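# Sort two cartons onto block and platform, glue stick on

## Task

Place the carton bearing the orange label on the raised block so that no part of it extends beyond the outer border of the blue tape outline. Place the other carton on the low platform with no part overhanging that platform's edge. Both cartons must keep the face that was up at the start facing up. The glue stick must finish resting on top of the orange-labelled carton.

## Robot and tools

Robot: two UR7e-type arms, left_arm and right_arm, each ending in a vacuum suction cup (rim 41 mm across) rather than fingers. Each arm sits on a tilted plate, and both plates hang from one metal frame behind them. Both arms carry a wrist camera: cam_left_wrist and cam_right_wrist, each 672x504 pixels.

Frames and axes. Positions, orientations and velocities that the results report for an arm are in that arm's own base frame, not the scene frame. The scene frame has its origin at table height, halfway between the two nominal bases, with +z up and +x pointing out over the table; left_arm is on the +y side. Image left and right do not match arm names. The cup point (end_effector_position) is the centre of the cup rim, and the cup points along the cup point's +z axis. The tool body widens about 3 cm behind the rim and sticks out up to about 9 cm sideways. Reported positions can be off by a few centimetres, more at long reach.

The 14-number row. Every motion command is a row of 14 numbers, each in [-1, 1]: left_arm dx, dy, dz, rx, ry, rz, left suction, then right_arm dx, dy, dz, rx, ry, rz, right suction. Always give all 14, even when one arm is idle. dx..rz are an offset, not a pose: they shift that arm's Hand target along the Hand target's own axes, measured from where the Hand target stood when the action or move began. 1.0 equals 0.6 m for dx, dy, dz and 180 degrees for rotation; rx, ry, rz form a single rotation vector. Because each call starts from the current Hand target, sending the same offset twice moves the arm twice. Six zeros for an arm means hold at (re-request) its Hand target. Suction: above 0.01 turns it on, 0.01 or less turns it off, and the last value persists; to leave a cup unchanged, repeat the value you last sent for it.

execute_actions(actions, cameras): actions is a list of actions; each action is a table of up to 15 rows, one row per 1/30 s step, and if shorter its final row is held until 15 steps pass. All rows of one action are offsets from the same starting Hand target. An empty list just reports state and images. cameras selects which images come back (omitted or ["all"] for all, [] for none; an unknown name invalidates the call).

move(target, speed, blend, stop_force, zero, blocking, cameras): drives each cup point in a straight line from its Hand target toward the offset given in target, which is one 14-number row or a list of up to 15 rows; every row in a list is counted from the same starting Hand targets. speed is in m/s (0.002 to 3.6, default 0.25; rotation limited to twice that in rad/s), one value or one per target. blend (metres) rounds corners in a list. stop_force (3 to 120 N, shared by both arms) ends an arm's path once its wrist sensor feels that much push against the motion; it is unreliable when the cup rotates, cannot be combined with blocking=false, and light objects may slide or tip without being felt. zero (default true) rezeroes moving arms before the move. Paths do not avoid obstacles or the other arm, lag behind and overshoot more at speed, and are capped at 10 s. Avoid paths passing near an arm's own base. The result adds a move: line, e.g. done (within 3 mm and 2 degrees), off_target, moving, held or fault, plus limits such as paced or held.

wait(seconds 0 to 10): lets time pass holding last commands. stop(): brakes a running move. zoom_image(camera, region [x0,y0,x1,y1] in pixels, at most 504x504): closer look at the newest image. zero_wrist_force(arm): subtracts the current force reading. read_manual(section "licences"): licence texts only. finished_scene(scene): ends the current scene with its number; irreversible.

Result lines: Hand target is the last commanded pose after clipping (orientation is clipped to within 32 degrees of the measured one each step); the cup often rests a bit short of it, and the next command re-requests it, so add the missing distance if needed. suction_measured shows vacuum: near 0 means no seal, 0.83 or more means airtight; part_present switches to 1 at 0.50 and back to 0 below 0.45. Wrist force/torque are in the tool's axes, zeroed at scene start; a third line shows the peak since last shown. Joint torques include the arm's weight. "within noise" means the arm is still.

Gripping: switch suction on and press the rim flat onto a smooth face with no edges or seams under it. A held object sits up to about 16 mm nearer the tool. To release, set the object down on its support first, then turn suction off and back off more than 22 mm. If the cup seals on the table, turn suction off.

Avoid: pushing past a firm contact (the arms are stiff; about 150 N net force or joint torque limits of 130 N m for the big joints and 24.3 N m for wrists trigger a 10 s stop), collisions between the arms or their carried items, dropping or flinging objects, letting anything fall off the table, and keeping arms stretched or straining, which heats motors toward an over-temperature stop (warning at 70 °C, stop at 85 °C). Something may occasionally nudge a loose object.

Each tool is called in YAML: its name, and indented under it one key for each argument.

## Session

execute_actions:
  actions: []

Scene clock: 0.00 s.
left_arm: end_effector_position=(+0.6066, +0.1416, +0.1525) suction_measured=0.01 part_present=0 end_effector_quat_wxyz=(-0.146, +0.950, -0.275, +0.015) | right_arm: end_effector_position=(+0.5897, +0.0515, +0.1466) suction_measured=0.00 part_present=0 end_effector_quat_wxyz=(-0.031, +0.512, +0.743, -0.429)
Joint positions: left_arm=[-0.103 -1.275 1.769 -2.149 -1.288 -1.098] | right_arm=[3.601 -2.297 -1.108 -2.149 1.237 3.388]
Joint velocities: within noise
Joint torques (N m): no reading
Wrist force (N): no reading
Wrist torque (N m): no reading
Wrist force, peak (N): no reading
Hand target: left_arm +0.6066, +0.1416, +0.1525; -0.146, +0.950, -0.275, +0.015 | right_arm +0.5897, +0.0515, +0.1466; -0.031, +0.512, +0.743, -0.429
Tool commands: left_gripper/suction=+0.0 right_gripper/suction=+0.0

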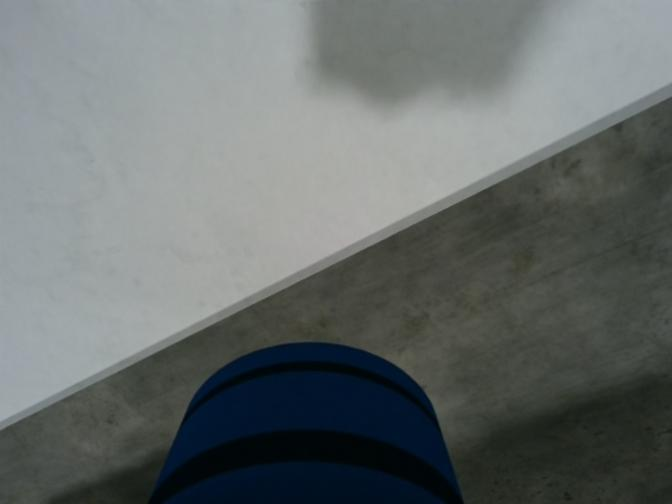

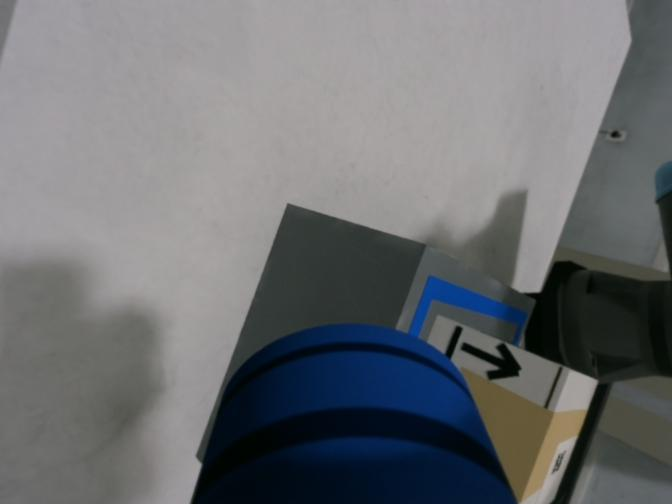

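move:
  target:
    - [0,0.0207,-0.249,0,0,0,0,-0.0103,-0.2317,-0.2383,0,0,0,0]
    - [-0.807,-0.1847,-0.4338,0,0,0,0,-0.0103,-0.2317,-0.2383,0,0,0,0]
  speed: [0.3,0.4]
  blend: [0.03,0]
  cameras: ["all"]

Scene clock: 25.47 s.
left_arm: end_effector_position=(+0.2248, +0.4157, +0.4582) suction_measured=0.01 part_present=0 end_effector_quat_wxyz=(-0.146, +0.950, -0.275, +0.015) | right_arm: end_effector_position=(+0.5601, +0.1185, +0.3322) suction_measured=0.00 part_present=0 end_effector_quat_wxyz=(-0.031, +0.512, +0.743, -0.429)
Joint positions: left_arm=[0.716 -1.806 1.561 -1.59 -1.439 -0.274] | right_arm=[3.701 -2.262 -0.687 -2.626 1.313 3.457]
Joint velocities: within noise
Joint torques (N m): left_arm=[12.85 -21.46 -35.54 -1.34 -2.56 1.59] | right_arm=[26.82 36.97 31.55 -1.06 2.2 1.46]
Wrist force (N): left_arm=[0.0 -0.1 0.3] | right_arm=[0.0 -0.2 0.0]
Wrist torque (N m): left_arm=[-0.02 0.01 0.01] | right_arm=[-0.04 0.02 0.01]
Wrist force, peak (N): left_arm=[1.9 0.2 -0.9] | right_arm=[-0.1 -1.4 -0.9]
Hand target: left_arm +0.2248, +0.4158, +0.4583; -0.146, +0.950, -0.275, +0.015 | right_arm +0.5601, +0.1185, +0.3322; -0.031, +0.512, +0.743, -0.429
Off the commanded pose: left_arm 0.000 m, 0 deg | right_arm 0.000 m, 0 deg.
move: done

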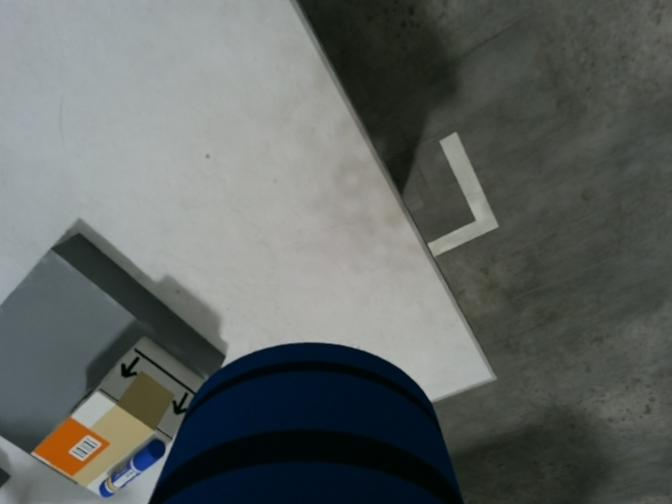

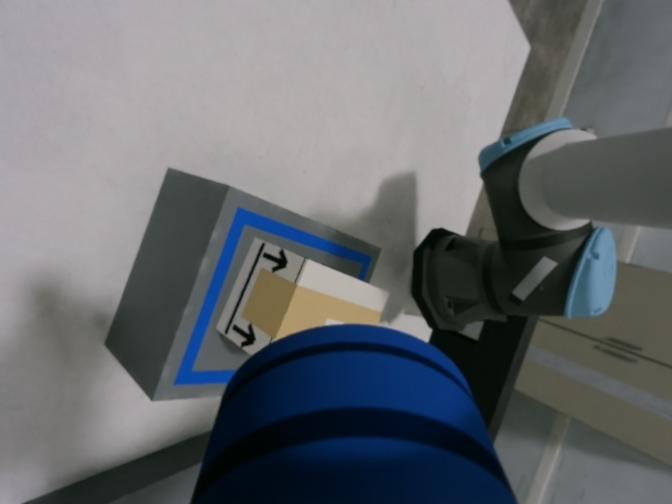

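move:
  target: [0,0,0,0,0,0,0,0.7162,-0.0448,-0.1318,-0.2472,0.0095,-0.0039,0]
  speed: 0.35
  cameras: ["all"]

Scene clock: 33.83 s.
left_arm: end_effector_position=(+0.2248, +0.4158, +0.4583) suction_measured=0.01 part_present=0 end_effector_quat_wxyz=(-0.146, +0.950, -0.275, +0.015) | right_arm: end_effector_position=(+0.3756, +0.5021, +0.2310) suction_measured=0.00 part_present=0 end_effector_quat_wxyz=(+0.151, +0.488, +0.853, -0.109)
Joint positions: left_arm=[0.716 -1.806 1.561 -1.59 -1.439 -0.274] | right_arm=[4.388 -2.004 -1.284 -1.703 1.318 3.892]
Joint velocities: within noise
Joint torques (N m): left_arm=[13.27 -22.04 -33.83 -1.33 -2.69 1.38] | right_arm=[23.23 24.87 36.24 3.84 -1.66 1.51]
Wrist force (N): left_arm=[0.1 -0.4 0.3] | right_arm=[0.9 -0.9 -0.3]
Wrist torque (N m): left_arm=[-0.06 -0.02 0.01] | right_arm=[0.00 -0.10 0.07]
Wrist force, peak (N): left_arm=[0.2 -0.6 0.4] | right_arm=[2.7 -1.2 -0.2]
Hand target: left_arm +0.2248, +0.4158, +0.4583; -0.146, +0.950, -0.275, +0.015 | right_arm +0.3756, +0.5024, +0.2310; +0.151, +0.488, +0.853, -0.108
Off the commanded pose: left_arm 0.000 m, 0 deg | right_arm 0.000 m, 0 deg.
move: done

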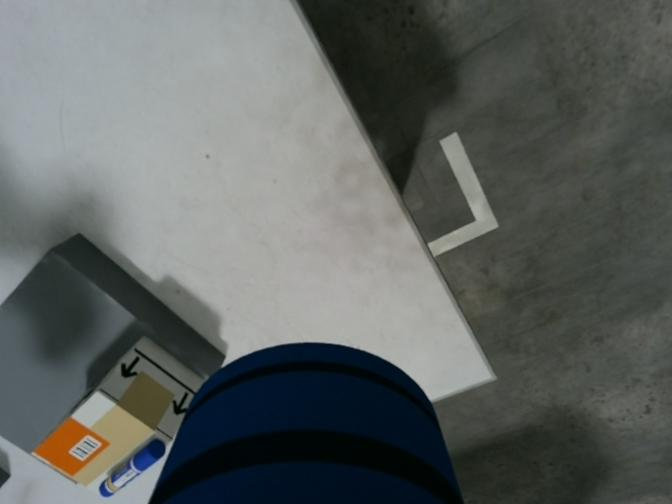

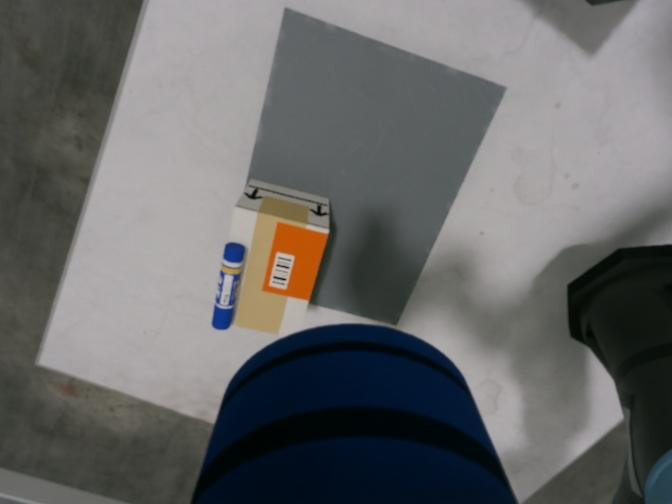

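move:
  target: [0,0,0,0,0,0,0,-0.115,-0.0676,0.1667,0,0,0,0]
  speed: 0.35
  cameras: ["cam_right_wrist"]

zoom_image:
  camera: "cam_right_wrist"
  region: [130, 150, 430, 400]

Scene clock: 48.33 s.
left_arm: end_effector_position=(+0.2248, +0.4158, +0.4583) suction_measured=0.01 part_present=0 end_effector_quat_wxyz=(-0.146, +0.950, -0.275, +0.015) | right_arm: end_effector_position=(+0.3887, +0.3937, +0.1646) suction_measured=0.00 part_present=0 end_effector_quat_wxyz=(+0.151, +0.488, +0.853, -0.108)
Joint positions: left_arm=[0.716 -1.806 1.561 -1.59 -1.439 -0.274] | right_arm=[4.305 -1.851 -1.68 -1.439 1.296 3.81]
Joint velocities: within noise
Joint torques (N m): left_arm=[12.94 -22.23 -32.67 -1.31 -2.44 1.42] | right_arm=[5.92 29.53 12.8 3.41 -1.93 -1.26]
Wrist force (N): left_arm=[0.0 -0.3 0.5] | right_arm=[1.1 -0.8 0.0]
Wrist torque (N m): left_arm=[-0.05 0.01 0.01] | right_arm=[0.01 -0.14 0.07]
Wrist force, peak (N): left_arm=[0.0 -0.2 0.6] | right_arm=[1.8 -0.6 -1.2]
Hand target: left_arm +0.2248, +0.4158, +0.4583; -0.146, +0.950, -0.275, +0.015 | right_arm +0.3888, +0.3936, +0.1645; +0.151, +0.488, +0.853, -0.108
Off the commanded pose: left_arm 0.000 m, 0 deg | right_arm 0.000 m, 0 deg.
move: done
Images, in order (width x height): cam_right_wrist 672x504.

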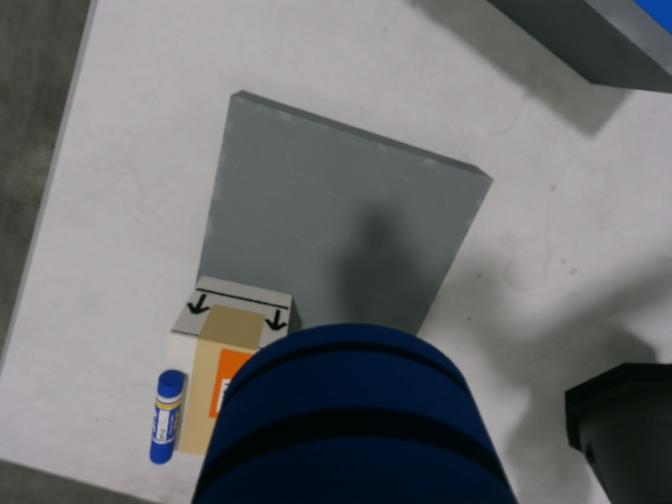

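Scaled by 1.680.

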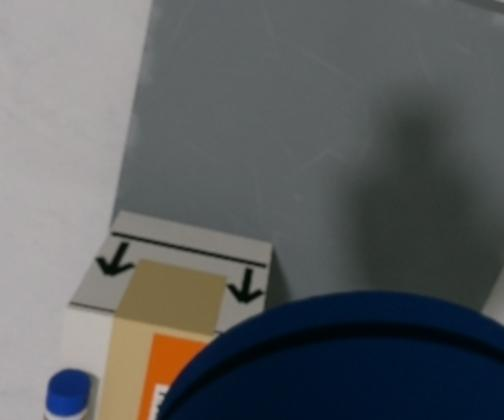

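move:
  target: [0,0,0,0,0,0,0,-0.3857,-0.2713,-0.1033,0,0,0,0]
  speed: 0.35
  cameras: ["cam_right_wrist"]

Scene clock: 65.83 s.
left_arm: end_effector_position=(+0.2248, +0.4158, +0.4583) suction_measured=0.01 part_present=0 end_effector_quat_wxyz=(-0.146, +0.950, -0.275, +0.015) | right_arm: end_effector_position=(+0.3492, +0.1480, +0.3124) suction_measured=0.00 part_present=0 end_effector_quat_wxyz=(+0.151, +0.488, +0.853, -0.108)
Joint positions: left_arm=[0.716 -1.806 1.561 -1.59 -1.439 -0.274] | right_arm=[4.131 -1.27 -1.88 -1.768 1.255 3.633]
Joint velocities: within noise
Joint torques (N m): left_arm=[12.24 -22.17 -32.45 -1.45 -2.53 1.39] | right_arm=[-0.93 9.25 33.36 1.14 -1.84 -1.32]
Wrist force (N): left_arm=[-0.1 0.0 0.4] | right_arm=[1.1 -0.5 -0.1]
Wrist torque (N m): left_arm=[0.00 0.01 0.01] | right_arm=[0.05 -0.14 0.08]
Wrist force, peak (N): left_arm=[0.4 -0.4 0.3] | right_arm=[2.5 0.1 0.4]
Hand target: left_arm +0.2248, +0.4158, +0.4583; -0.146, +0.950, -0.275, +0.015 | right_arm +0.3492, +0.1478, +0.3125; +0.151, +0.488, +0.853, -0.108
Off the commanded pose: left_arm 0.000 m, 0 deg | right_arm 0.000 m, 0 deg.
move: done
Images, in order (width x height): cam_right_wrist 672x504.

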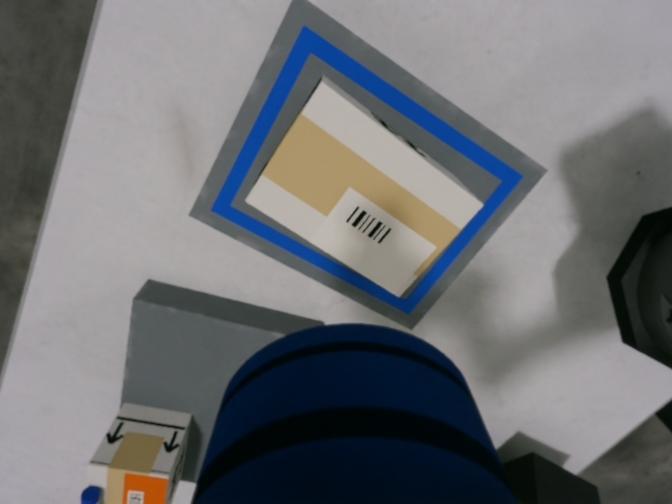

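move:
  target: [0,0,0,0,0,0,0,0.0768,-0.0385,0.31,0,0,0,0]
  speed: 0.2
  cameras: ["cam_right_wrist"]

move:
  target: [0,0,0,0,0,0,0,0,0,0.11,0,0,0,0]
  speed: 0.02
  stop_force: 14
  cameras: ["cam_right_wrist"]

execute_actions:
  actions:
    - [[0,0,0,0,0,0,0,0,0,0,0,0,0,1]]
    - [[0,0,0,0,0,0,0,0,0,0,0,0,0,1]]
  cameras: ["cam_right_wrist"]

Scene clock: 83.03 s.
left_arm: end_effector_position=(+0.2248, +0.4158, +0.4583) suction_measured=0.01 part_present=0 end_effector_quat_wxyz=(-0.146, +0.950, -0.275, +0.015) | right_arm: end_effector_position=(+0.3355, +0.1112, +0.1236) suction_measured=0.00 part_present=0 end_effector_quat_wxyz=(+0.151, +0.488, +0.853, -0.108)
Joint positions: left_arm=[0.716 -1.806 1.561 -1.59 -1.439 -0.274] | right_arm=[4.105 -1.317 -2.355 -1.238 1.25 3.605]
Joint velocities: within noise
Joint torques (N m): left_arm=[11.58 -22.87 -31.23 -1.45 -2.4 1.38] | right_arm=[-0.93 -5.33 11 3.8 -2.2 -1.2]
Wrist force (N): left_arm=[0.2 0.0 0.3] | right_arm=[1.2 -0.7 0.3]
Wrist torque (N m): left_arm=[0.00 -0.02 0.01] | right_arm=[0.03 -0.17 0.08]
Wrist force, peak (N): left_arm=[0.1 -0.4 0.5] | right_arm=[1.5 -0.8 0.7]
Hand target: left_arm +0.2248, +0.4158, +0.4583; -0.146, +0.950, -0.275, +0.015 | right_arm +0.3356, +0.1112, +0.1235; +0.151, +0.488, +0.853, -0.108
Off the commanded pose: left_arm 0.000 m, 0 deg | right_arm 0.000 m, 0 deg.
move: done
Images, in order (width x height): cam_right_wrist 672x504.

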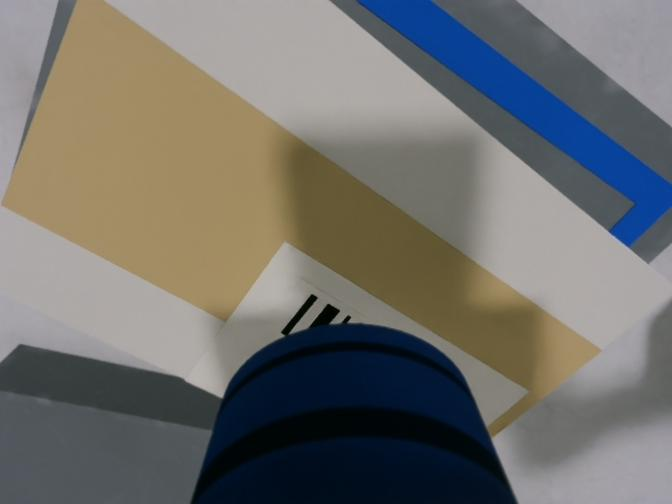

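Scene clock: 86.73 s.
left_arm: end_effector_position=(+0.2248, +0.4158, +0.4583) suction_measured=0.01 part_present=0 end_effector_quat_wxyz=(-0.146, +0.950, -0.275, +0.015) | right_arm: end_effector_position=(+0.3432, +0.0945, +0.0769) suction_measured=0.00 part_present=0 end_effector_quat_wxyz=(+0.151, +0.488, +0.853, -0.108)
Joint positions: left_arm=[0.716 -1.806 1.561 -1.59 -1.439 -0.274] | right_arm=[4.056 -1.406 -2.442 -1.045 1.241 3.555]
Joint velocities: within noise
Joint torques (N m): left_arm=[11.69 -22.87 -30.48 -1.64 -2.33 1.17] | right_arm=[11.92 9.31 25.07 -0.2 1.94 1.42]
Wrist force (N): left_arm=[0.1 -0.2 0.4] | right_arm=[0.6 -2.4 -14.0]
Wrist torque (N m): left_arm=[-0.02 -0.01 0.01] | right_arm=[-0.04 -0.09 0.07]
Wrist force, peak (N): left_arm=[0.0 -0.3 0.6] | right_arm=[0.3 -2.1 -15.2]
Hand target: left_arm +0.2248, +0.4158, +0.4583; -0.146, +0.950, -0.275, +0.015 | right_arm +0.3432, +0.0945, +0.0769; +0.151, +0.488, +0.853, -0.108 (not the last commanded pose)
Off the commanded pose: left_arm 0.000 m, 0 deg | right_arm 0.016 m, 0 deg.
move: contact (right_arm)
Images, in order (width x height): cam_right_wrist 672x504.

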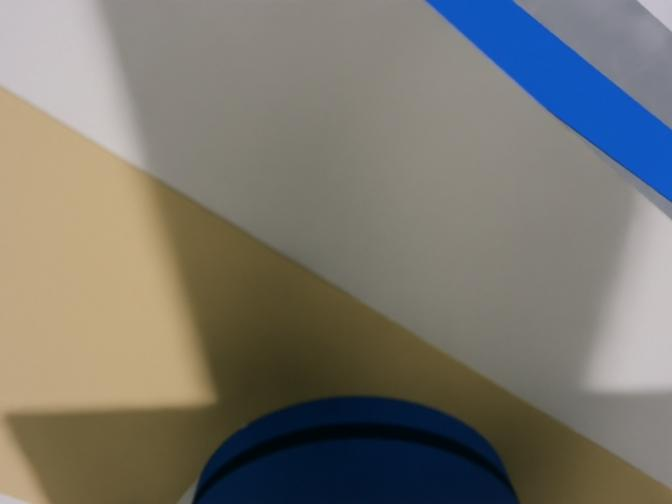

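Scene clock: 87.93 s.
left_arm: end_effector_position=(+0.2248, +0.4158, +0.4583) suction_measured=0.01 part_present=0 end_effector_quat_wxyz=(-0.146, +0.950, -0.275, +0.015) | right_arm: end_effector_position=(+0.3432, +0.0945, +0.0769) suction_measured=0.90 part_present=1 end_effector_quat_wxyz=(+0.151, +0.488, +0.853, -0.108)
Joint positions: left_arm=[0.716 -1.806 1.561 -1.59 -1.439 -0.274] | right_arm=[4.056 -1.406 -2.442 -1.045 1.241 3.555]
Joint velocities: within noise
Joint torques (N m): left_arm=[11.98 -22.57 -29.89 -1.71 -2.41 1.11] | right_arm=[11.07 8.86 24.83 4.3 -0.12 1.58]
Wrist force (N): left_arm=[0.3 0.0 0.2] | right_arm=[0.8 -0.7 4.4]
Wrist torque (N m): left_arm=[0.00 -0.04 0.01] | right_arm=[0.04 -0.07 0.06]
Wrist force, peak (N): left_arm=[0.1 -0.3 0.5] | right_arm=[0.6 -2.1 -11.4]
Hand target: left_arm +0.2248, +0.4158, +0.4583; -0.146, +0.950, -0.275, +0.015 | right_arm +0.3432, +0.0945, +0.0769; +0.151, +0.488, +0.853, -0.108
Off the commanded pose: left_arm 0.000 m, 0 deg | right_arm 0.000 m, 0 deg.
Step readings (end_effector_position of left_arm | right_arm):
0: (+0.2248, +0.4158, +0.4583) | (+0.3432, +0.0945, +0.0769)
1: (+0.2248, +0.4158, +0.4583) | (+0.3432, +0.0945, +0.0769)
2: (+0.2248, +0.4158, +0.4583) | (+0.3431, +0.0945, +0.0769)
4: (+0.2248, +0.4158, +0.4583) | (+0.3431, +0.0945, +0.0769)
8: (+0.2248, +0.4158, +0.4583) | (+0.3431, +0.0945, +0.0769)
15: (+0.2248, +0.4158, +0.4583) | (+0.3431, +0.0945, +0.0769)
16: (+0.2248, +0.4158, +0.4583) | (+0.3432, +0.0945, +0.0769)
17: (+0.2248, +0.4158, +0.4583) | (+0.3432, +0.0945, +0.0769)
19: (+0.2248, +0.4158, +0.4583) | (+0.3432, +0.0945, +0.0769)
23: (+0.2248, +0.4158, +0.4583) | (+0.3432, +0.0945, +0.0769)
30: (+0.2248, +0.4158, +0.4583) | (+0.3432, +0.0945, +0.0769)
Images, in order (width x height): cam_right_wrist 672x504.

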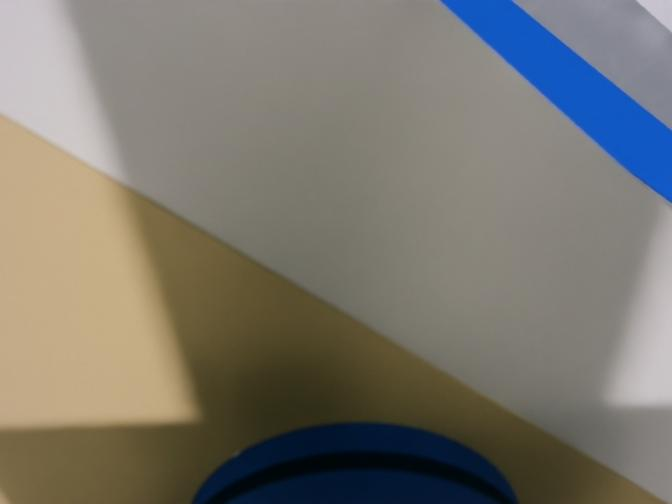

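move:
  target:
    - [0,0,0,0,0,0,0,0,0,-0.1667,0,0,0,1]
    - [0,0,0,0,0,0,0,0.472,0.3072,-0.1667,0,0,-0.0983,1]
    - [0,0,0,0,0,0,0,0.472,0.3072,0.05,0,0,-0.0983,1]
  speed: [0.12,0.25,0.15]
  blend: [0.03,0.04,0]
  cameras: ["all"]

Scene clock: 97.13 s.
left_arm: end_effector_position=(+0.2248, +0.4158, +0.4583) suction_measured=0.01 part_present=0 end_effector_quat_wxyz=(-0.146, +0.950, -0.275, +0.015) | right_arm: end_effector_position=(+0.3717, +0.4032, -0.0608) suction_measured=0.90 part_present=1 end_effector_quat_wxyz=(+0.133, +0.351, +0.918, -0.130)
Joint positions: left_arm=[0.716 -1.806 1.561 -1.59 -1.439 -0.274] | right_arm=[4.339 -2.179 -1.89 -0.911 1.304 3.535]
Joint velocities: within noise
Joint torques (N m): left_arm=[11.33 -23.33 -28.47 -1.77 -2.26 1.11] | right_arm=[9.73 26.7 9.87 4.92 -1.95 -1.33]
Wrist force (N): left_arm=[0.0 -0.2 0.5] | right_arm=[1.3 -0.9 4.4]
Wrist torque (N m): left_arm=[-0.03 0.00 0.01] | right_arm=[0.01 -0.13 0.06]
Wrist force, peak (N): left_arm=[0.1 0.0 0.7] | right_arm=[1.4 -0.8 5.8]
Hand target: left_arm +0.2248, +0.4158, +0.4583; -0.146, +0.950, -0.275, +0.015 | right_arm +0.3717, +0.4032, -0.0609; +0.133, +0.351, +0.918, -0.130
Off the commanded pose: left_arm 0.000 m, 0 deg | right_arm 0.000 m, 0 deg.
move: done

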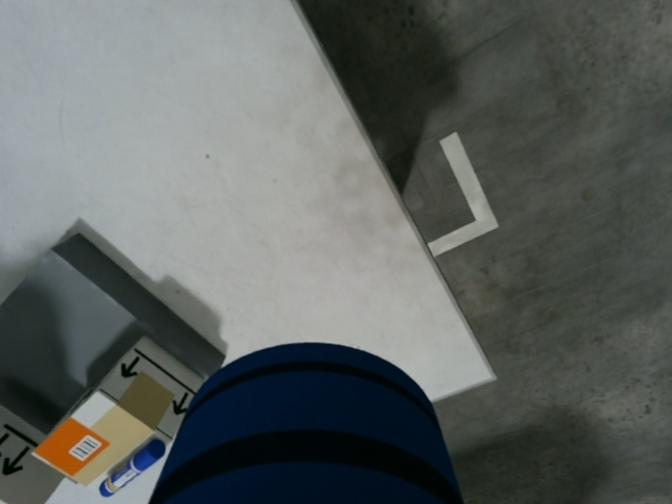

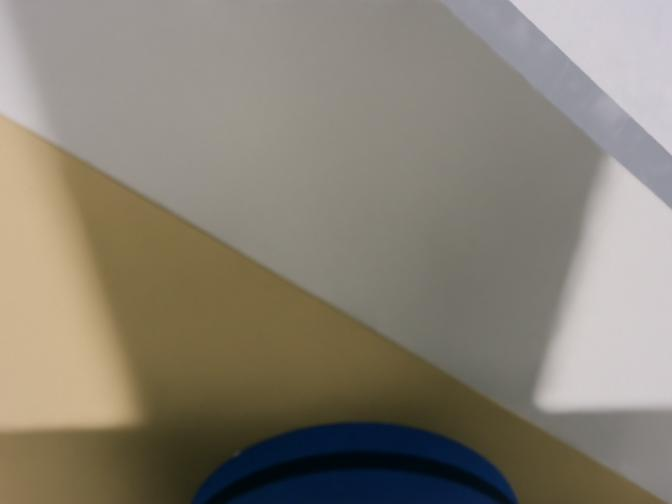

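move:
  target: [0,0,0,0,0,0,0,0,0,0.14,0,0,0,1]
  speed: 0.018
  stop_force: 4
  cameras: ["all"]

Scene clock: 102.73 s.
left_arm: end_effector_position=(+0.2248, +0.4158, +0.4583) suction_measured=0.01 part_present=0 end_effector_quat_wxyz=(-0.146, +0.950, -0.275, +0.015) | right_arm: end_effector_position=(+0.3787, +0.3880, -0.1034) suction_measured=0.90 part_present=1 end_effector_quat_wxyz=(+0.133, +0.351, +0.918, -0.130)
Joint positions: left_arm=[0.716 -1.806 1.561 -1.59 -1.439 -0.274] | right_arm=[4.318 -2.256 -1.92 -0.798 1.299 3.513]
Joint velocities: within noise
Joint torques (N m): left_arm=[11.33 -23.62 -27.7 -1.98 -2.14 1.1] | right_arm=[23.53 44.21 29.47 1.53 1.88 1.6]
Wrist force (N): left_arm=[-0.2 -0.1 0.3] | right_arm=[1.3 -0.7 4.3]
Wrist torque (N m): left_arm=[-0.01 0.03 0.01] | right_arm=[0.03 -0.13 0.05]
Wrist force, peak (N): left_arm=[0.0 -0.2 0.6] | right_arm=[0.7 -5.3 -18.6]
Hand target: left_arm +0.2248, +0.4158, +0.4583; -0.146, +0.950, -0.275, +0.015 | right_arm +0.3787, +0.3880, -0.1034; +0.133, +0.351, +0.918, -0.130 (not the last commanded pose)
Off the commanded pose: left_arm 0.000 m, 0 deg | right_arm 0.038 m, 0 deg.
move: contact (right_arm)

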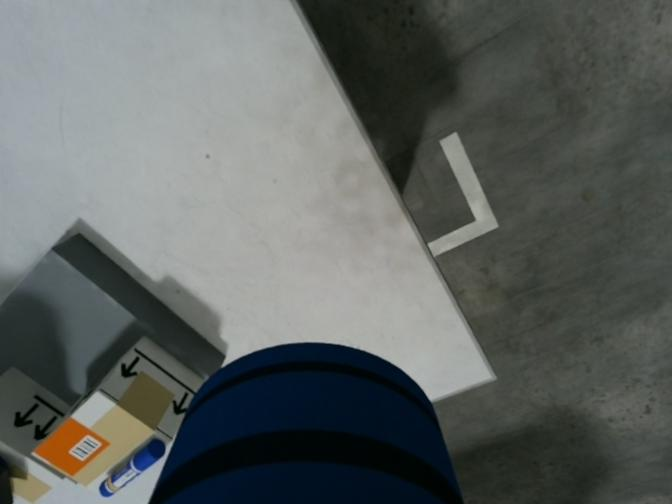

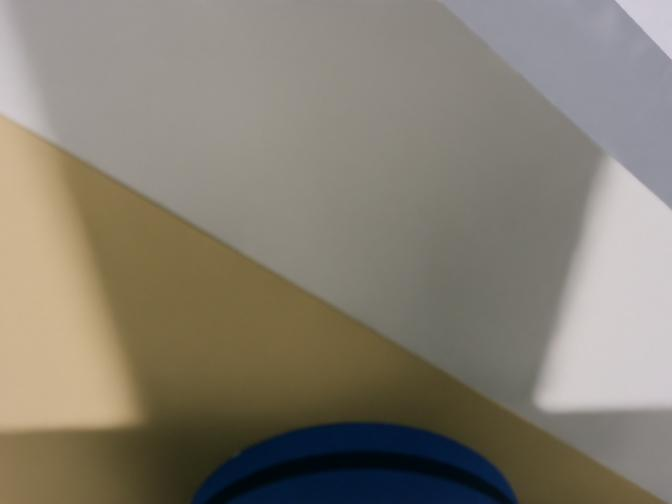

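move:
  target: [0,0,0,0,0,0,0,0,0,0.015,0,0,0,1]
  speed: 0.008
  stop_force: 6
  cameras: ["cam_right_wrist"]

Scene clock: 105.50 s.
left_arm: end_effector_position=(+0.2248, +0.4158, +0.4583) suction_measured=0.01 part_present=0 end_effector_quat_wxyz=(-0.146, +0.950, -0.275, +0.015) | right_arm: end_effector_position=(+0.3788, +0.3880, -0.1036) suction_measured=0.90 part_present=1 end_effector_quat_wxyz=(+0.133, +0.351, +0.918, -0.130)
Joint positions: left_arm=[0.716 -1.806 1.561 -1.59 -1.439 -0.274] | right_arm=[4.318 -2.256 -1.92 -0.797 1.299 3.513]
Joint velocities: within noise
Joint torques (N m): left_arm=[10.94 -24.23 -27.05 -1.94 -2.02 1.15] | right_arm=[21.71 42.19 6.49 0.47 0.7 1.38]
Wrist force (N): left_arm=[0.1 -0.1 0.3] | right_arm=[1.9 0.6 -0.6]
Wrist torque (N m): left_arm=[-0.02 -0.01 0.01] | right_arm=[0.06 -0.12 0.06]
Wrist force, peak (N): left_arm=[0.3 -0.3 0.4] | right_arm=[-0.1 -3.0 -7.4]
Hand target: left_arm +0.2248, +0.4158, +0.4583; -0.146, +0.950, -0.275, +0.015 | right_arm +0.3788, +0.3880, -0.1036; +0.133, +0.351, +0.918, -0.130 (not the last commanded pose)
Off the commanded pose: left_arm 0.000 m, 0 deg | right_arm 0.009 m, 0 deg.
move: contact (right_arm)
Images, in order (width x height): cam_right_wrist 672x504.

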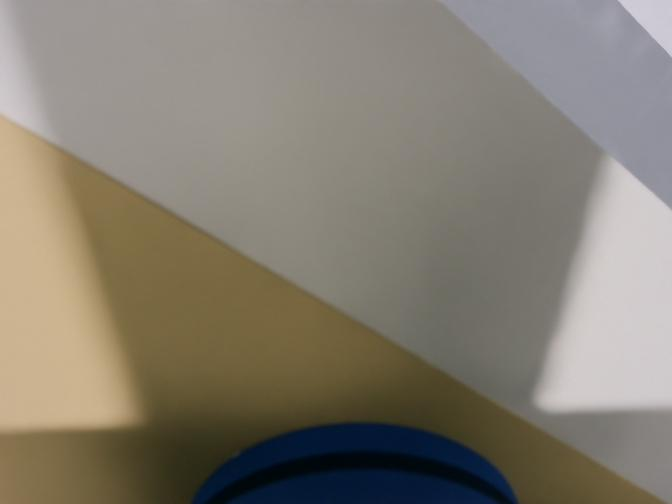

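execute_actions:
  actions:
    - [[0,0,0,0,0,0,0,0,0,0,0,0,0,0]]
    - [[0,0,0,0,0,0,0,0,0,0,0,0,0,0]]
  cameras: []

move:
  target:
    - [0,0,0,0,0,0,0,0,0,-0.05,0,0,0,0]
    - [0,0,0,0,0,0,0,0,0,-0.3,0,0,0,0]
    - [0,0,0,0,0,0,0,0.1607,0.2297,-0.343,0,0,0.697,0]
    - [0,0,0,0,0,0,0,0.1607,0.2297,-0.2017,0,0,0.697,0]
  speed: [0.04,0.15,0.3,0.15]
  cameras: ["all"]

Scene clock: 112.53 s.
left_arm: end_effector_position=(+0.2248, +0.4158, +0.4583) suction_measured=0.01 part_present=0 end_effector_quat_wxyz=(-0.146, +0.950, -0.275, +0.015) | right_arm: end_effector_position=(+0.3787, +0.3881, -0.1036) suction_measured=0.00 part_present=0 end_effector_quat_wxyz=(+0.133, +0.351, +0.918, -0.130)
Joint positions: left_arm=[0.716 -1.806 1.561 -1.59 -1.439 -0.274] | right_arm=[4.318 -2.256 -1.92 -0.797 1.299 3.513]
Joint velocities: within noise
Joint torques (N m): left_arm=[11.16 -23.96 -26.59 -2.02 -2.01 1.06] | right_arm=[4.3 15.35 8.39 1.38 1.38 1.54]
Wrist force (N): left_arm=[0.1 -0.1 0.5] | right_arm=[0.7 -3.7 -24.5]
Wrist torque (N m): left_arm=[-0.02 -0.01 0.01] | right_arm=[-0.10 -0.12 0.05]
Wrist force, peak (N): left_arm=[0.1 -0.1 0.6] | right_arm=[0.7 -3.4 -24.6]
Hand target: left_arm +0.2248, +0.4158, +0.4583; -0.146, +0.950, -0.275, +0.015 | right_arm +0.3788, +0.3880, -0.1036; +0.133, +0.351, +0.918, -0.130
Off the commanded pose: left_arm 0.000 m, 0 deg | right_arm 0.000 m, 0 deg.
Step readings (end_effector_position of left_arm | right_arm):
0: (+0.2248, +0.4158, +0.4583) | (+0.3787, +0.3880, -0.1036)
1: (+0.2248, +0.4158, +0.4583) | (+0.3787, +0.3880, -0.1036)
2: (+0.2248, +0.4158, +0.4583) | (+0.3787, +0.3881, -0.1036)
4: (+0.2248, +0.4158, +0.4583) | (+0.3787, +0.3881, -0.1035)
8: (+0.2248, +0.4158, +0.4583) | (+0.3787, +0.3881, -0.1035)
15: (+0.2248, +0.4158, +0.4583) | (+0.3787, +0.3881, -0.1036)
16: (+0.2248, +0.4158, +0.4583) | (+0.3787, +0.3881, -0.1036)
17: (+0.2248, +0.4158, +0.4583) | (+0.3787, +0.3881, -0.1036)
19: (+0.2248, +0.4158, +0.4583) | (+0.3787, +0.3881, -0.1036)
23: (+0.2248, +0.4158, +0.4583) | (+0.3787, +0.3881, -0.1036)
30: (+0.2248, +0.4158, +0.4583) | (+0.3787, +0.3881, -0.1036)
No camera images: "cameras" was empty.

Scene clock: 119.33 s.
left_arm: end_effector_position=(+0.2248, +0.4158, +0.4583) suction_measured=0.01 part_present=0 end_effector_quat_wxyz=(-0.146, +0.950, -0.275, +0.015) | right_arm: end_effector_position=(+0.3845, +0.5863, -0.0432) suction_measured=0.00 part_present=0 end_effector_quat_wxyz=(+0.177, +0.977, +0.109, +0.059)
Joint positions: left_arm=[0.716 -1.806 1.561 -1.59 -1.439 -0.274] | right_arm=[4.413 -2.433 -1.31 -1.254 1.324 5.797]
Joint velocities: within noise
Joint torques (N m): left_arm=[9.87 -24.28 -24.3 -2.05 -1.78 0.91] | right_arm=[11.73 36.57 11.84 3.84 -1.94 -1.08]
Wrist force (N): left_arm=[0.2 -0.2 0.5] | right_arm=[1.0 -1.1 0.1]
Wrist torque (N m): left_arm=[-0.03 -0.03 0.01] | right_arm=[-0.03 -0.10 0.06]
Wrist force, peak (N): left_arm=[-0.1 -0.5 0.5] | right_arm=[0.5 -3.7 -24.6]
Hand target: left_arm +0.2248, +0.4158, +0.4583; -0.146, +0.950, -0.275, +0.015 | right_arm +0.3845, +0.5862, -0.0434; +0.177, +0.977, +0.109, +0.059
Off the commanded pose: left_arm 0.000 m, 0 deg | right_arm 0.000 m, 0 deg.
move: done

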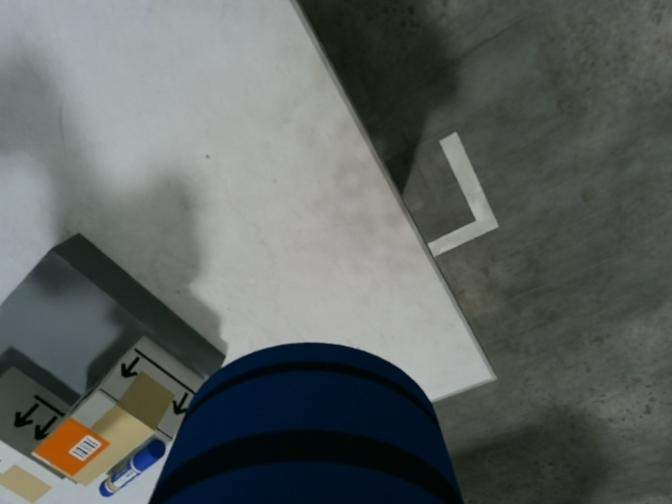

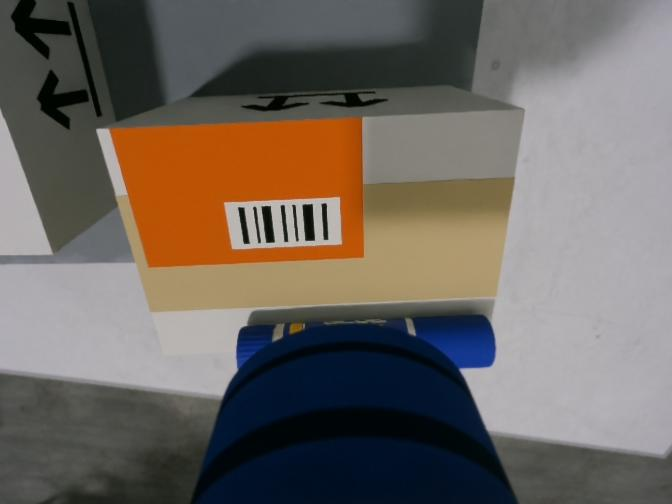

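move:
  target:
    - [0,0,0,0,0,0,0,0.0067,0.0183,0.07,0,0,0,0]
    - [0,0,0,0,0,0,0,0.0067,0.0183,0.18,0,0,0,0]
  speed: [0.06,0.02]
  stop_force: 16
  cameras: ["all"]

execute_actions:
  actions:
    - [[0,0,0,0,0,0,0,0,0,0,0,0,0,1]]
    - [[0,0,0,0,0,0,0,0,0,0,0,0,0,1]]
  cameras: ["all"]

zoom_image:
  camera: "cam_left_wrist"
  region: [0, 300, 240, 504]

Scene clock: 139.93 s.
left_arm: end_effector_position=(+0.2248, +0.4158, +0.4583) suction_measured=0.01 part_present=0 end_effector_quat_wxyz=(-0.146, +0.950, -0.275, +0.015) | right_arm: end_effector_position=(+0.4062, +0.5431, -0.1345) suction_measured=0.00 part_present=0 end_effector_quat_wxyz=(+0.177, +0.977, +0.109, +0.059)
Joint positions: left_arm=[0.716 -1.806 1.561 -1.59 -1.439 -0.274] | right_arm=[4.366 -2.525 -1.424 -1.036 1.311 5.751]
Joint velocities: within noise
Joint torques (N m): left_arm=[9.75 -25.18 -22.37 -2.27 -1.62 0.92] | right_arm=[21.43 43.82 25.26 -0.15 1.84 1.66]
Wrist force (N): left_arm=[0.0 -0.1 0.3] | right_arm=[-0.5 0.8 -16.0]
Wrist torque (N m): left_arm=[-0.01 -0.01 0.01] | right_arm=[0.02 -0.05 0.06]
Wrist force, peak (N): left_arm=[0.2 -0.2 0.7] | right_arm=[-0.7 1.3 -18.8]
Hand target: left_arm +0.2248, +0.4158, +0.4583; -0.146, +0.950, -0.275, +0.015 | right_arm +0.4062, +0.5431, -0.1345; +0.177, +0.977, +0.109, +0.059 (not the last commanded pose)
Off the commanded pose: left_arm 0.000 m, 0 deg | right_arm 0.006 m, 0 deg.
move: contact (right_arm); path passed 1 of 2 targets

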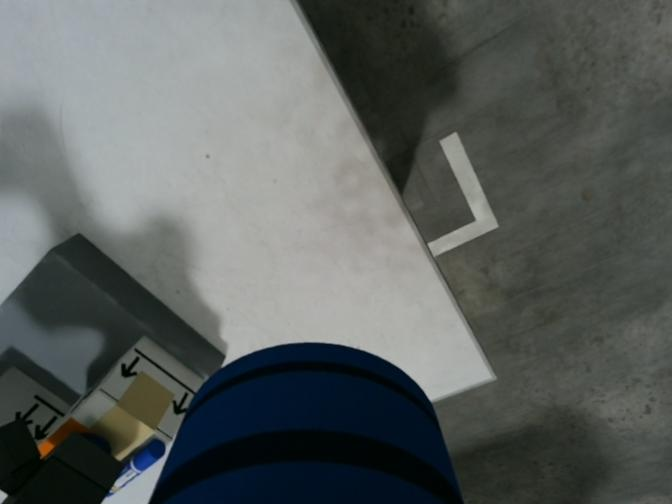

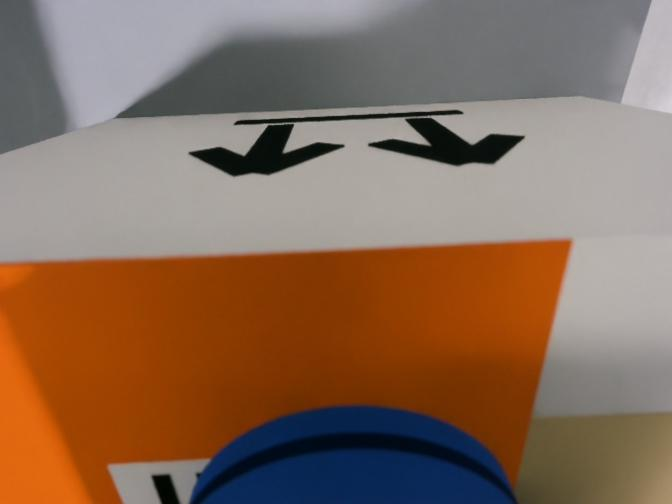

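Scene clock: 141.13 s.
left_arm: end_effector_position=(+0.2248, +0.4158, +0.4583) suction_measured=0.01 part_present=0 end_effector_quat_wxyz=(-0.146, +0.950, -0.275, +0.015) | right_arm: end_effector_position=(+0.4062, +0.5431, -0.1345) suction_measured=0.89 part_present=1 end_effector_quat_wxyz=(+0.177, +0.977, +0.109, +0.059)
Joint positions: left_arm=[0.716 -1.806 1.561 -1.59 -1.439 -0.274] | right_arm=[4.366 -2.525 -1.424 -1.036 1.311 5.751]
Joint velocities: within noise
Joint torques (N m): left_arm=[10.46 -24.85 -22.48 -2.38 -1.53 0.79] | right_arm=[22.32 46.26 24.99 4.55 1.76 1.56]
Wrist force (N): left_arm=[0.0 -0.1 0.4] | right_arm=[1.1 -1.1 4.8]
Wrist torque (N m): left_arm=[-0.02 0.01 0.01] | right_arm=[-0.12 -0.14 0.06]
Wrist force, peak (N): left_arm=[0.2 -0.1 0.6] | right_arm=[-0.4 0.8 -13.8]
Hand target: left_arm +0.2248, +0.4158, +0.4583; -0.146, +0.950, -0.275, +0.015 | right_arm +0.4062, +0.5431, -0.1345; +0.177, +0.977, +0.109, +0.059
Off the commanded pose: left_arm 0.000 m, 0 deg | right_arm 0.000 m, 0 deg.
Step readings (end_effector_position of left_arm | right_arm):
0: (+0.2248, +0.4158, +0.4583) | (+0.4062, +0.5431, -0.1345)
1: (+0.2248, +0.4158, +0.4583) | (+0.4062, +0.5431, -0.1345)
2: (+0.2248, +0.4158, +0.4583) | (+0.4062, +0.5431, -0.1345)
4: (+0.2248, +0.4158, +0.4583) | (+0.4062, +0.5431, -0.1345)
8: (+0.2248, +0.4158, +0.4583) | (+0.4062, +0.5431, -0.1345)
15: (+0.2248, +0.4158, +0.4583) | (+0.4062, +0.5431, -0.1345)
16: (+0.2248, +0.4158, +0.4583) | (+0.4062, +0.5431, -0.1345)
17: (+0.2248, +0.4158, +0.4583) | (+0.4062, +0.5431, -0.1345)
19: (+0.2248, +0.4158, +0.4583) | (+0.4062, +0.5431, -0.1345)
23: (+0.2248, +0.4158, +0.4583) | (+0.4062, +0.5431, -0.1345)
30: (+0.2248, +0.4158, +0.4583) | (+0.4062, +0.5431, -0.1345)

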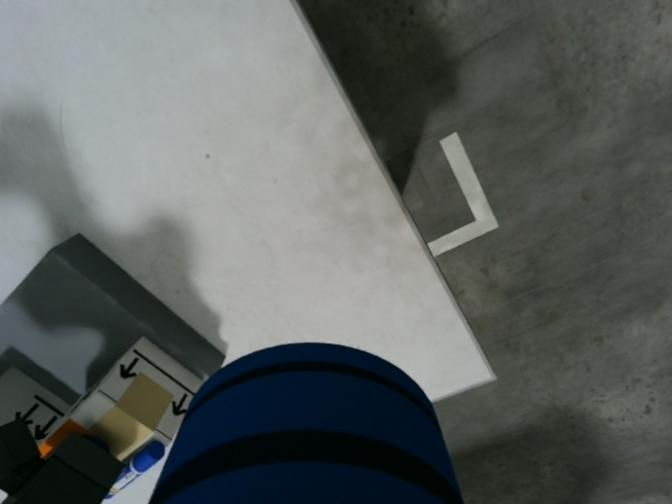

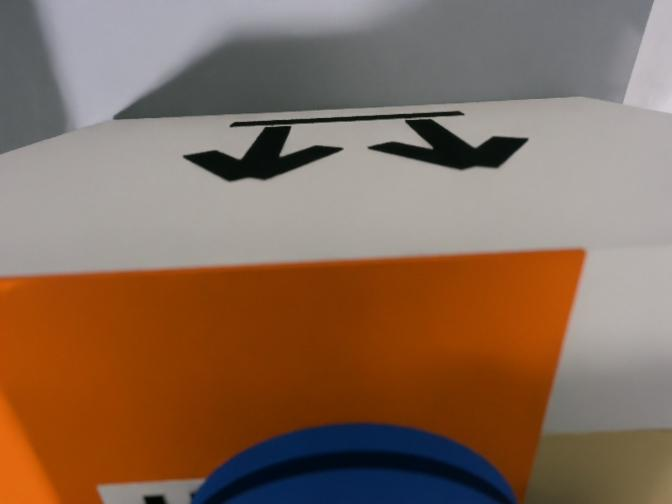

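Scaled by 2.100.

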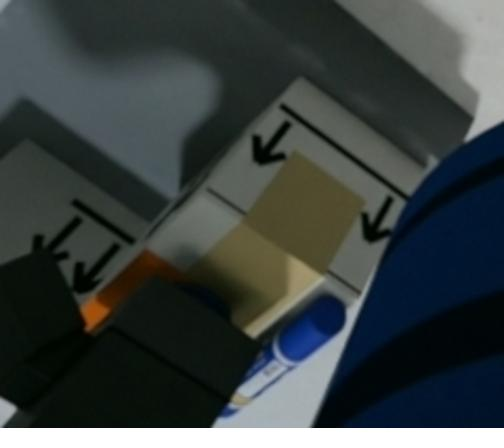

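move:
  target:
    - [0,0,0,0,0,0,0,0,0,-0.0333,0,0,0,1]
    - [0,0,0,0,0,0,0,0,0,-0.2417,0,0,0,1]
  speed: [0.025,0.05]
  cameras: ["all"]

zoom_image:
  camera: "cam_left_wrist"
  region: [0, 300, 240, 504]

Scene clock: 153.97 s.
left_arm: end_effector_position=(+0.2248, +0.4158, +0.4583) suction_measured=0.01 part_present=0 end_effector_quat_wxyz=(-0.146, +0.950, -0.275, +0.015) | right_arm: end_effector_position=(+0.3841, +0.5912, +0.0003) suction_measured=0.89 part_present=1 end_effector_quat_wxyz=(+0.177, +0.977, +0.109, +0.059)
Joint positions: left_arm=[0.716 -1.806 1.561 -1.59 -1.439 -0.274] | right_arm=[4.415 -2.385 -1.272 -1.34 1.325 5.8]
Joint velocities: within noise
Joint torques (N m): left_arm=[10.48 -24.55 -20.25 -2.5 -1.49 0.83] | right_arm=[26.2 55.22 37.7 0.96 2.1 1.39]
Wrist force (N): left_arm=[-0.1 -0.2 0.4] | right_arm=[1.2 -1.1 5.1]
Wrist torque (N m): left_arm=[-0.03 0.02 0.01] | right_arm=[-0.10 -0.16 0.06]
Wrist force, peak (N): left_arm=[0.2 -0.2 0.7] | right_arm=[1.1 -1.1 5.3]
Hand target: left_arm +0.2248, +0.4158, +0.4583; -0.146, +0.950, -0.275, +0.015 | right_arm +0.3840, +0.5913, +0.0005; +0.177, +0.977, +0.109, +0.059
Off the commanded pose: left_arm 0.000 m, 0 deg | right_arm 0.000 m, 0 deg.
move: done

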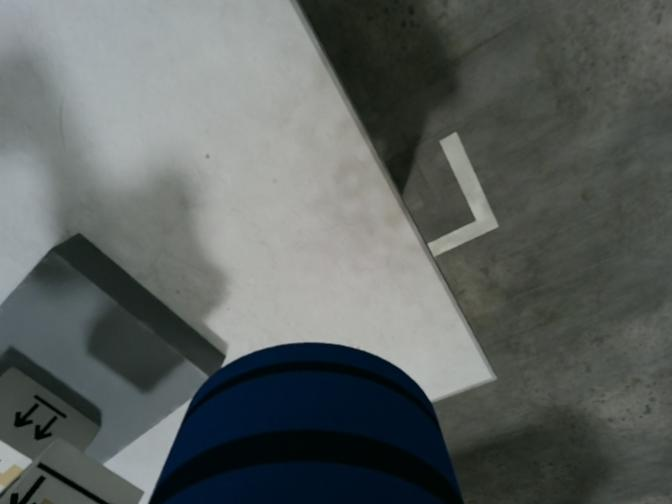

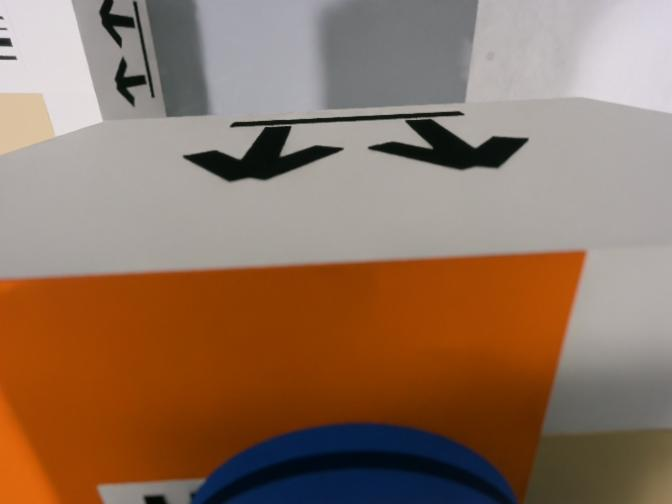

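Scaled by 2.100.

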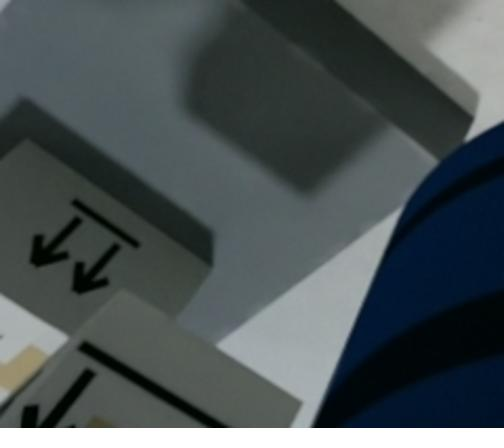

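move:
  target: [0,0,0,0,0,0,0,-0.2735,0.758,0,0,0,0.0944,1]
  speed: 0.07
  cameras: ["all"]

Scene clock: 162.80 s.
left_arm: end_effector_position=(+0.2248, +0.4158, +0.4583) suction_measured=0.01 part_present=0 end_effector_quat_wxyz=(-0.146, +0.950, -0.275, +0.015) | right_arm: end_effector_position=(+0.3120, +0.1375, +0.1506) suction_measured=0.89 part_present=1 end_effector_quat_wxyz=(+0.166, +0.982, -0.037, +0.084)
Joint positions: left_arm=[0.716 -1.806 1.561 -1.59 -1.439 -0.274] | right_arm=[4.208 -1.262 -2.305 -1.374 1.272 5.889]
Joint velocities: within noise
Joint torques (N m): left_arm=[9.68 -26.04 -19.36 -2.47 -1.26 0.74] | right_arm=[-1.23 7.45 14.87 1.43 -1.69 -1.02]
Wrist force (N): left_arm=[0.0 -0.1 0.4] | right_arm=[1.2 -0.7 4.8]
Wrist torque (N m): left_arm=[-0.02 -0.01 0.01] | right_arm=[-0.05 -0.21 0.08]
Wrist force, peak (N): left_arm=[0.2 -0.5 0.4] | right_arm=[1.2 -1.5 5.3]
Hand target: left_arm +0.2248, +0.4158, +0.4583; -0.146, +0.950, -0.275, +0.015 | right_arm +0.3120, +0.1374, +0.1506; +0.166, +0.982, -0.037, +0.084
Off the commanded pose: left_arm 0.000 m, 0 deg | right_arm 0.000 m, 0 deg.
move: done

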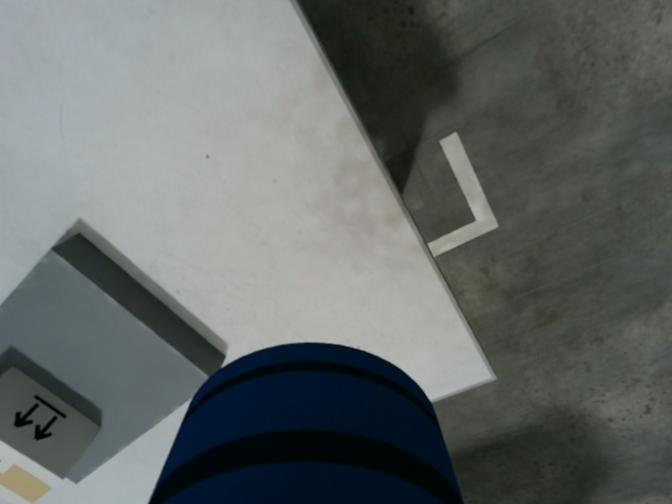

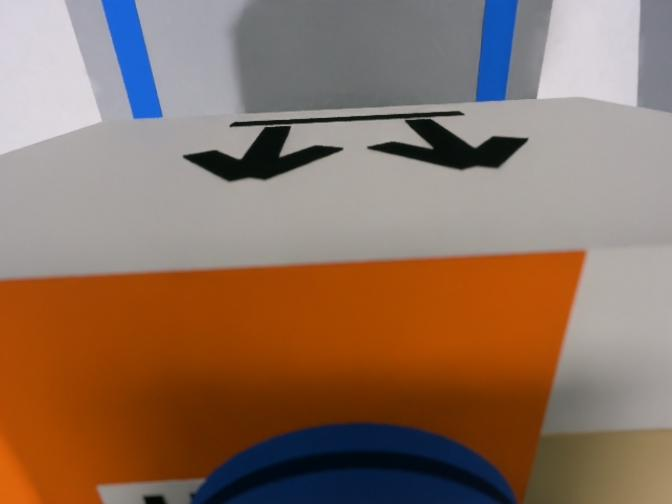

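move:
  target:
    - [0,0,0,0,0,0,0,0,0.02,0.02,0,0,0,1]
    - [0,0,0,0,0,0,0,0,0.02,0.07,0,0,0,1]
  speed: [0.02,0.03]
  cameras: ["cam_right_wrist"]

Scene clock: 175.50 s.
left_arm: end_effector_position=(+0.2248, +0.4158, +0.4583) suction_measured=0.01 part_present=0 end_effector_quat_wxyz=(-0.146, +0.950, -0.275, +0.015) | right_arm: end_effector_position=(+0.3171, +0.1122, +0.1155) suction_measured=0.89 part_present=1 end_effector_quat_wxyz=(+0.166, +0.982, -0.037, +0.084)
Joint positions: left_arm=[0.716 -1.806 1.561 -1.59 -1.439 -0.274] | right_arm=[4.154 -1.282 -2.398 -1.245 1.26 5.833]
Joint velocities: within noise
Joint torques (N m): left_arm=[9.26 -25.96 -18.5 -2.65 -1.15 0.67] | right_arm=[0.35 -4.61 13.6 4.35 -1.72 -1.26]
Wrist force (N): left_arm=[0.3 -0.1 0.3] | right_arm=[1.2 -0.9 4.8]
Wrist torque (N m): left_arm=[-0.02 -0.04 0.01] | right_arm=[-0.07 -0.22 0.08]
Wrist force, peak (N): left_arm=[0.1 -0.3 0.6] | right_arm=[1.2 -0.8 5.1]
Hand target: left_arm +0.2248, +0.4158, +0.4583; -0.146, +0.950, -0.275, +0.015 | right_arm +0.3172, +0.1121, +0.1154; +0.166, +0.982, -0.037, +0.084
Off the commanded pose: left_arm 0.000 m, 0 deg | right_arm 0.000 m, 0 deg.
move: done
Images, in order (width x height): cam_right_wrist 672x504.

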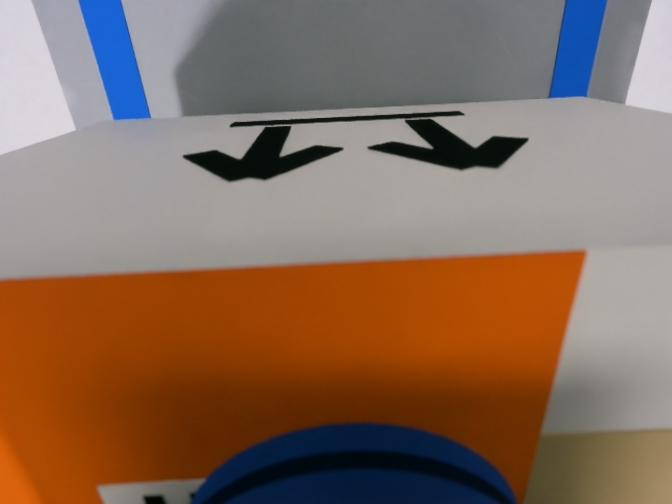

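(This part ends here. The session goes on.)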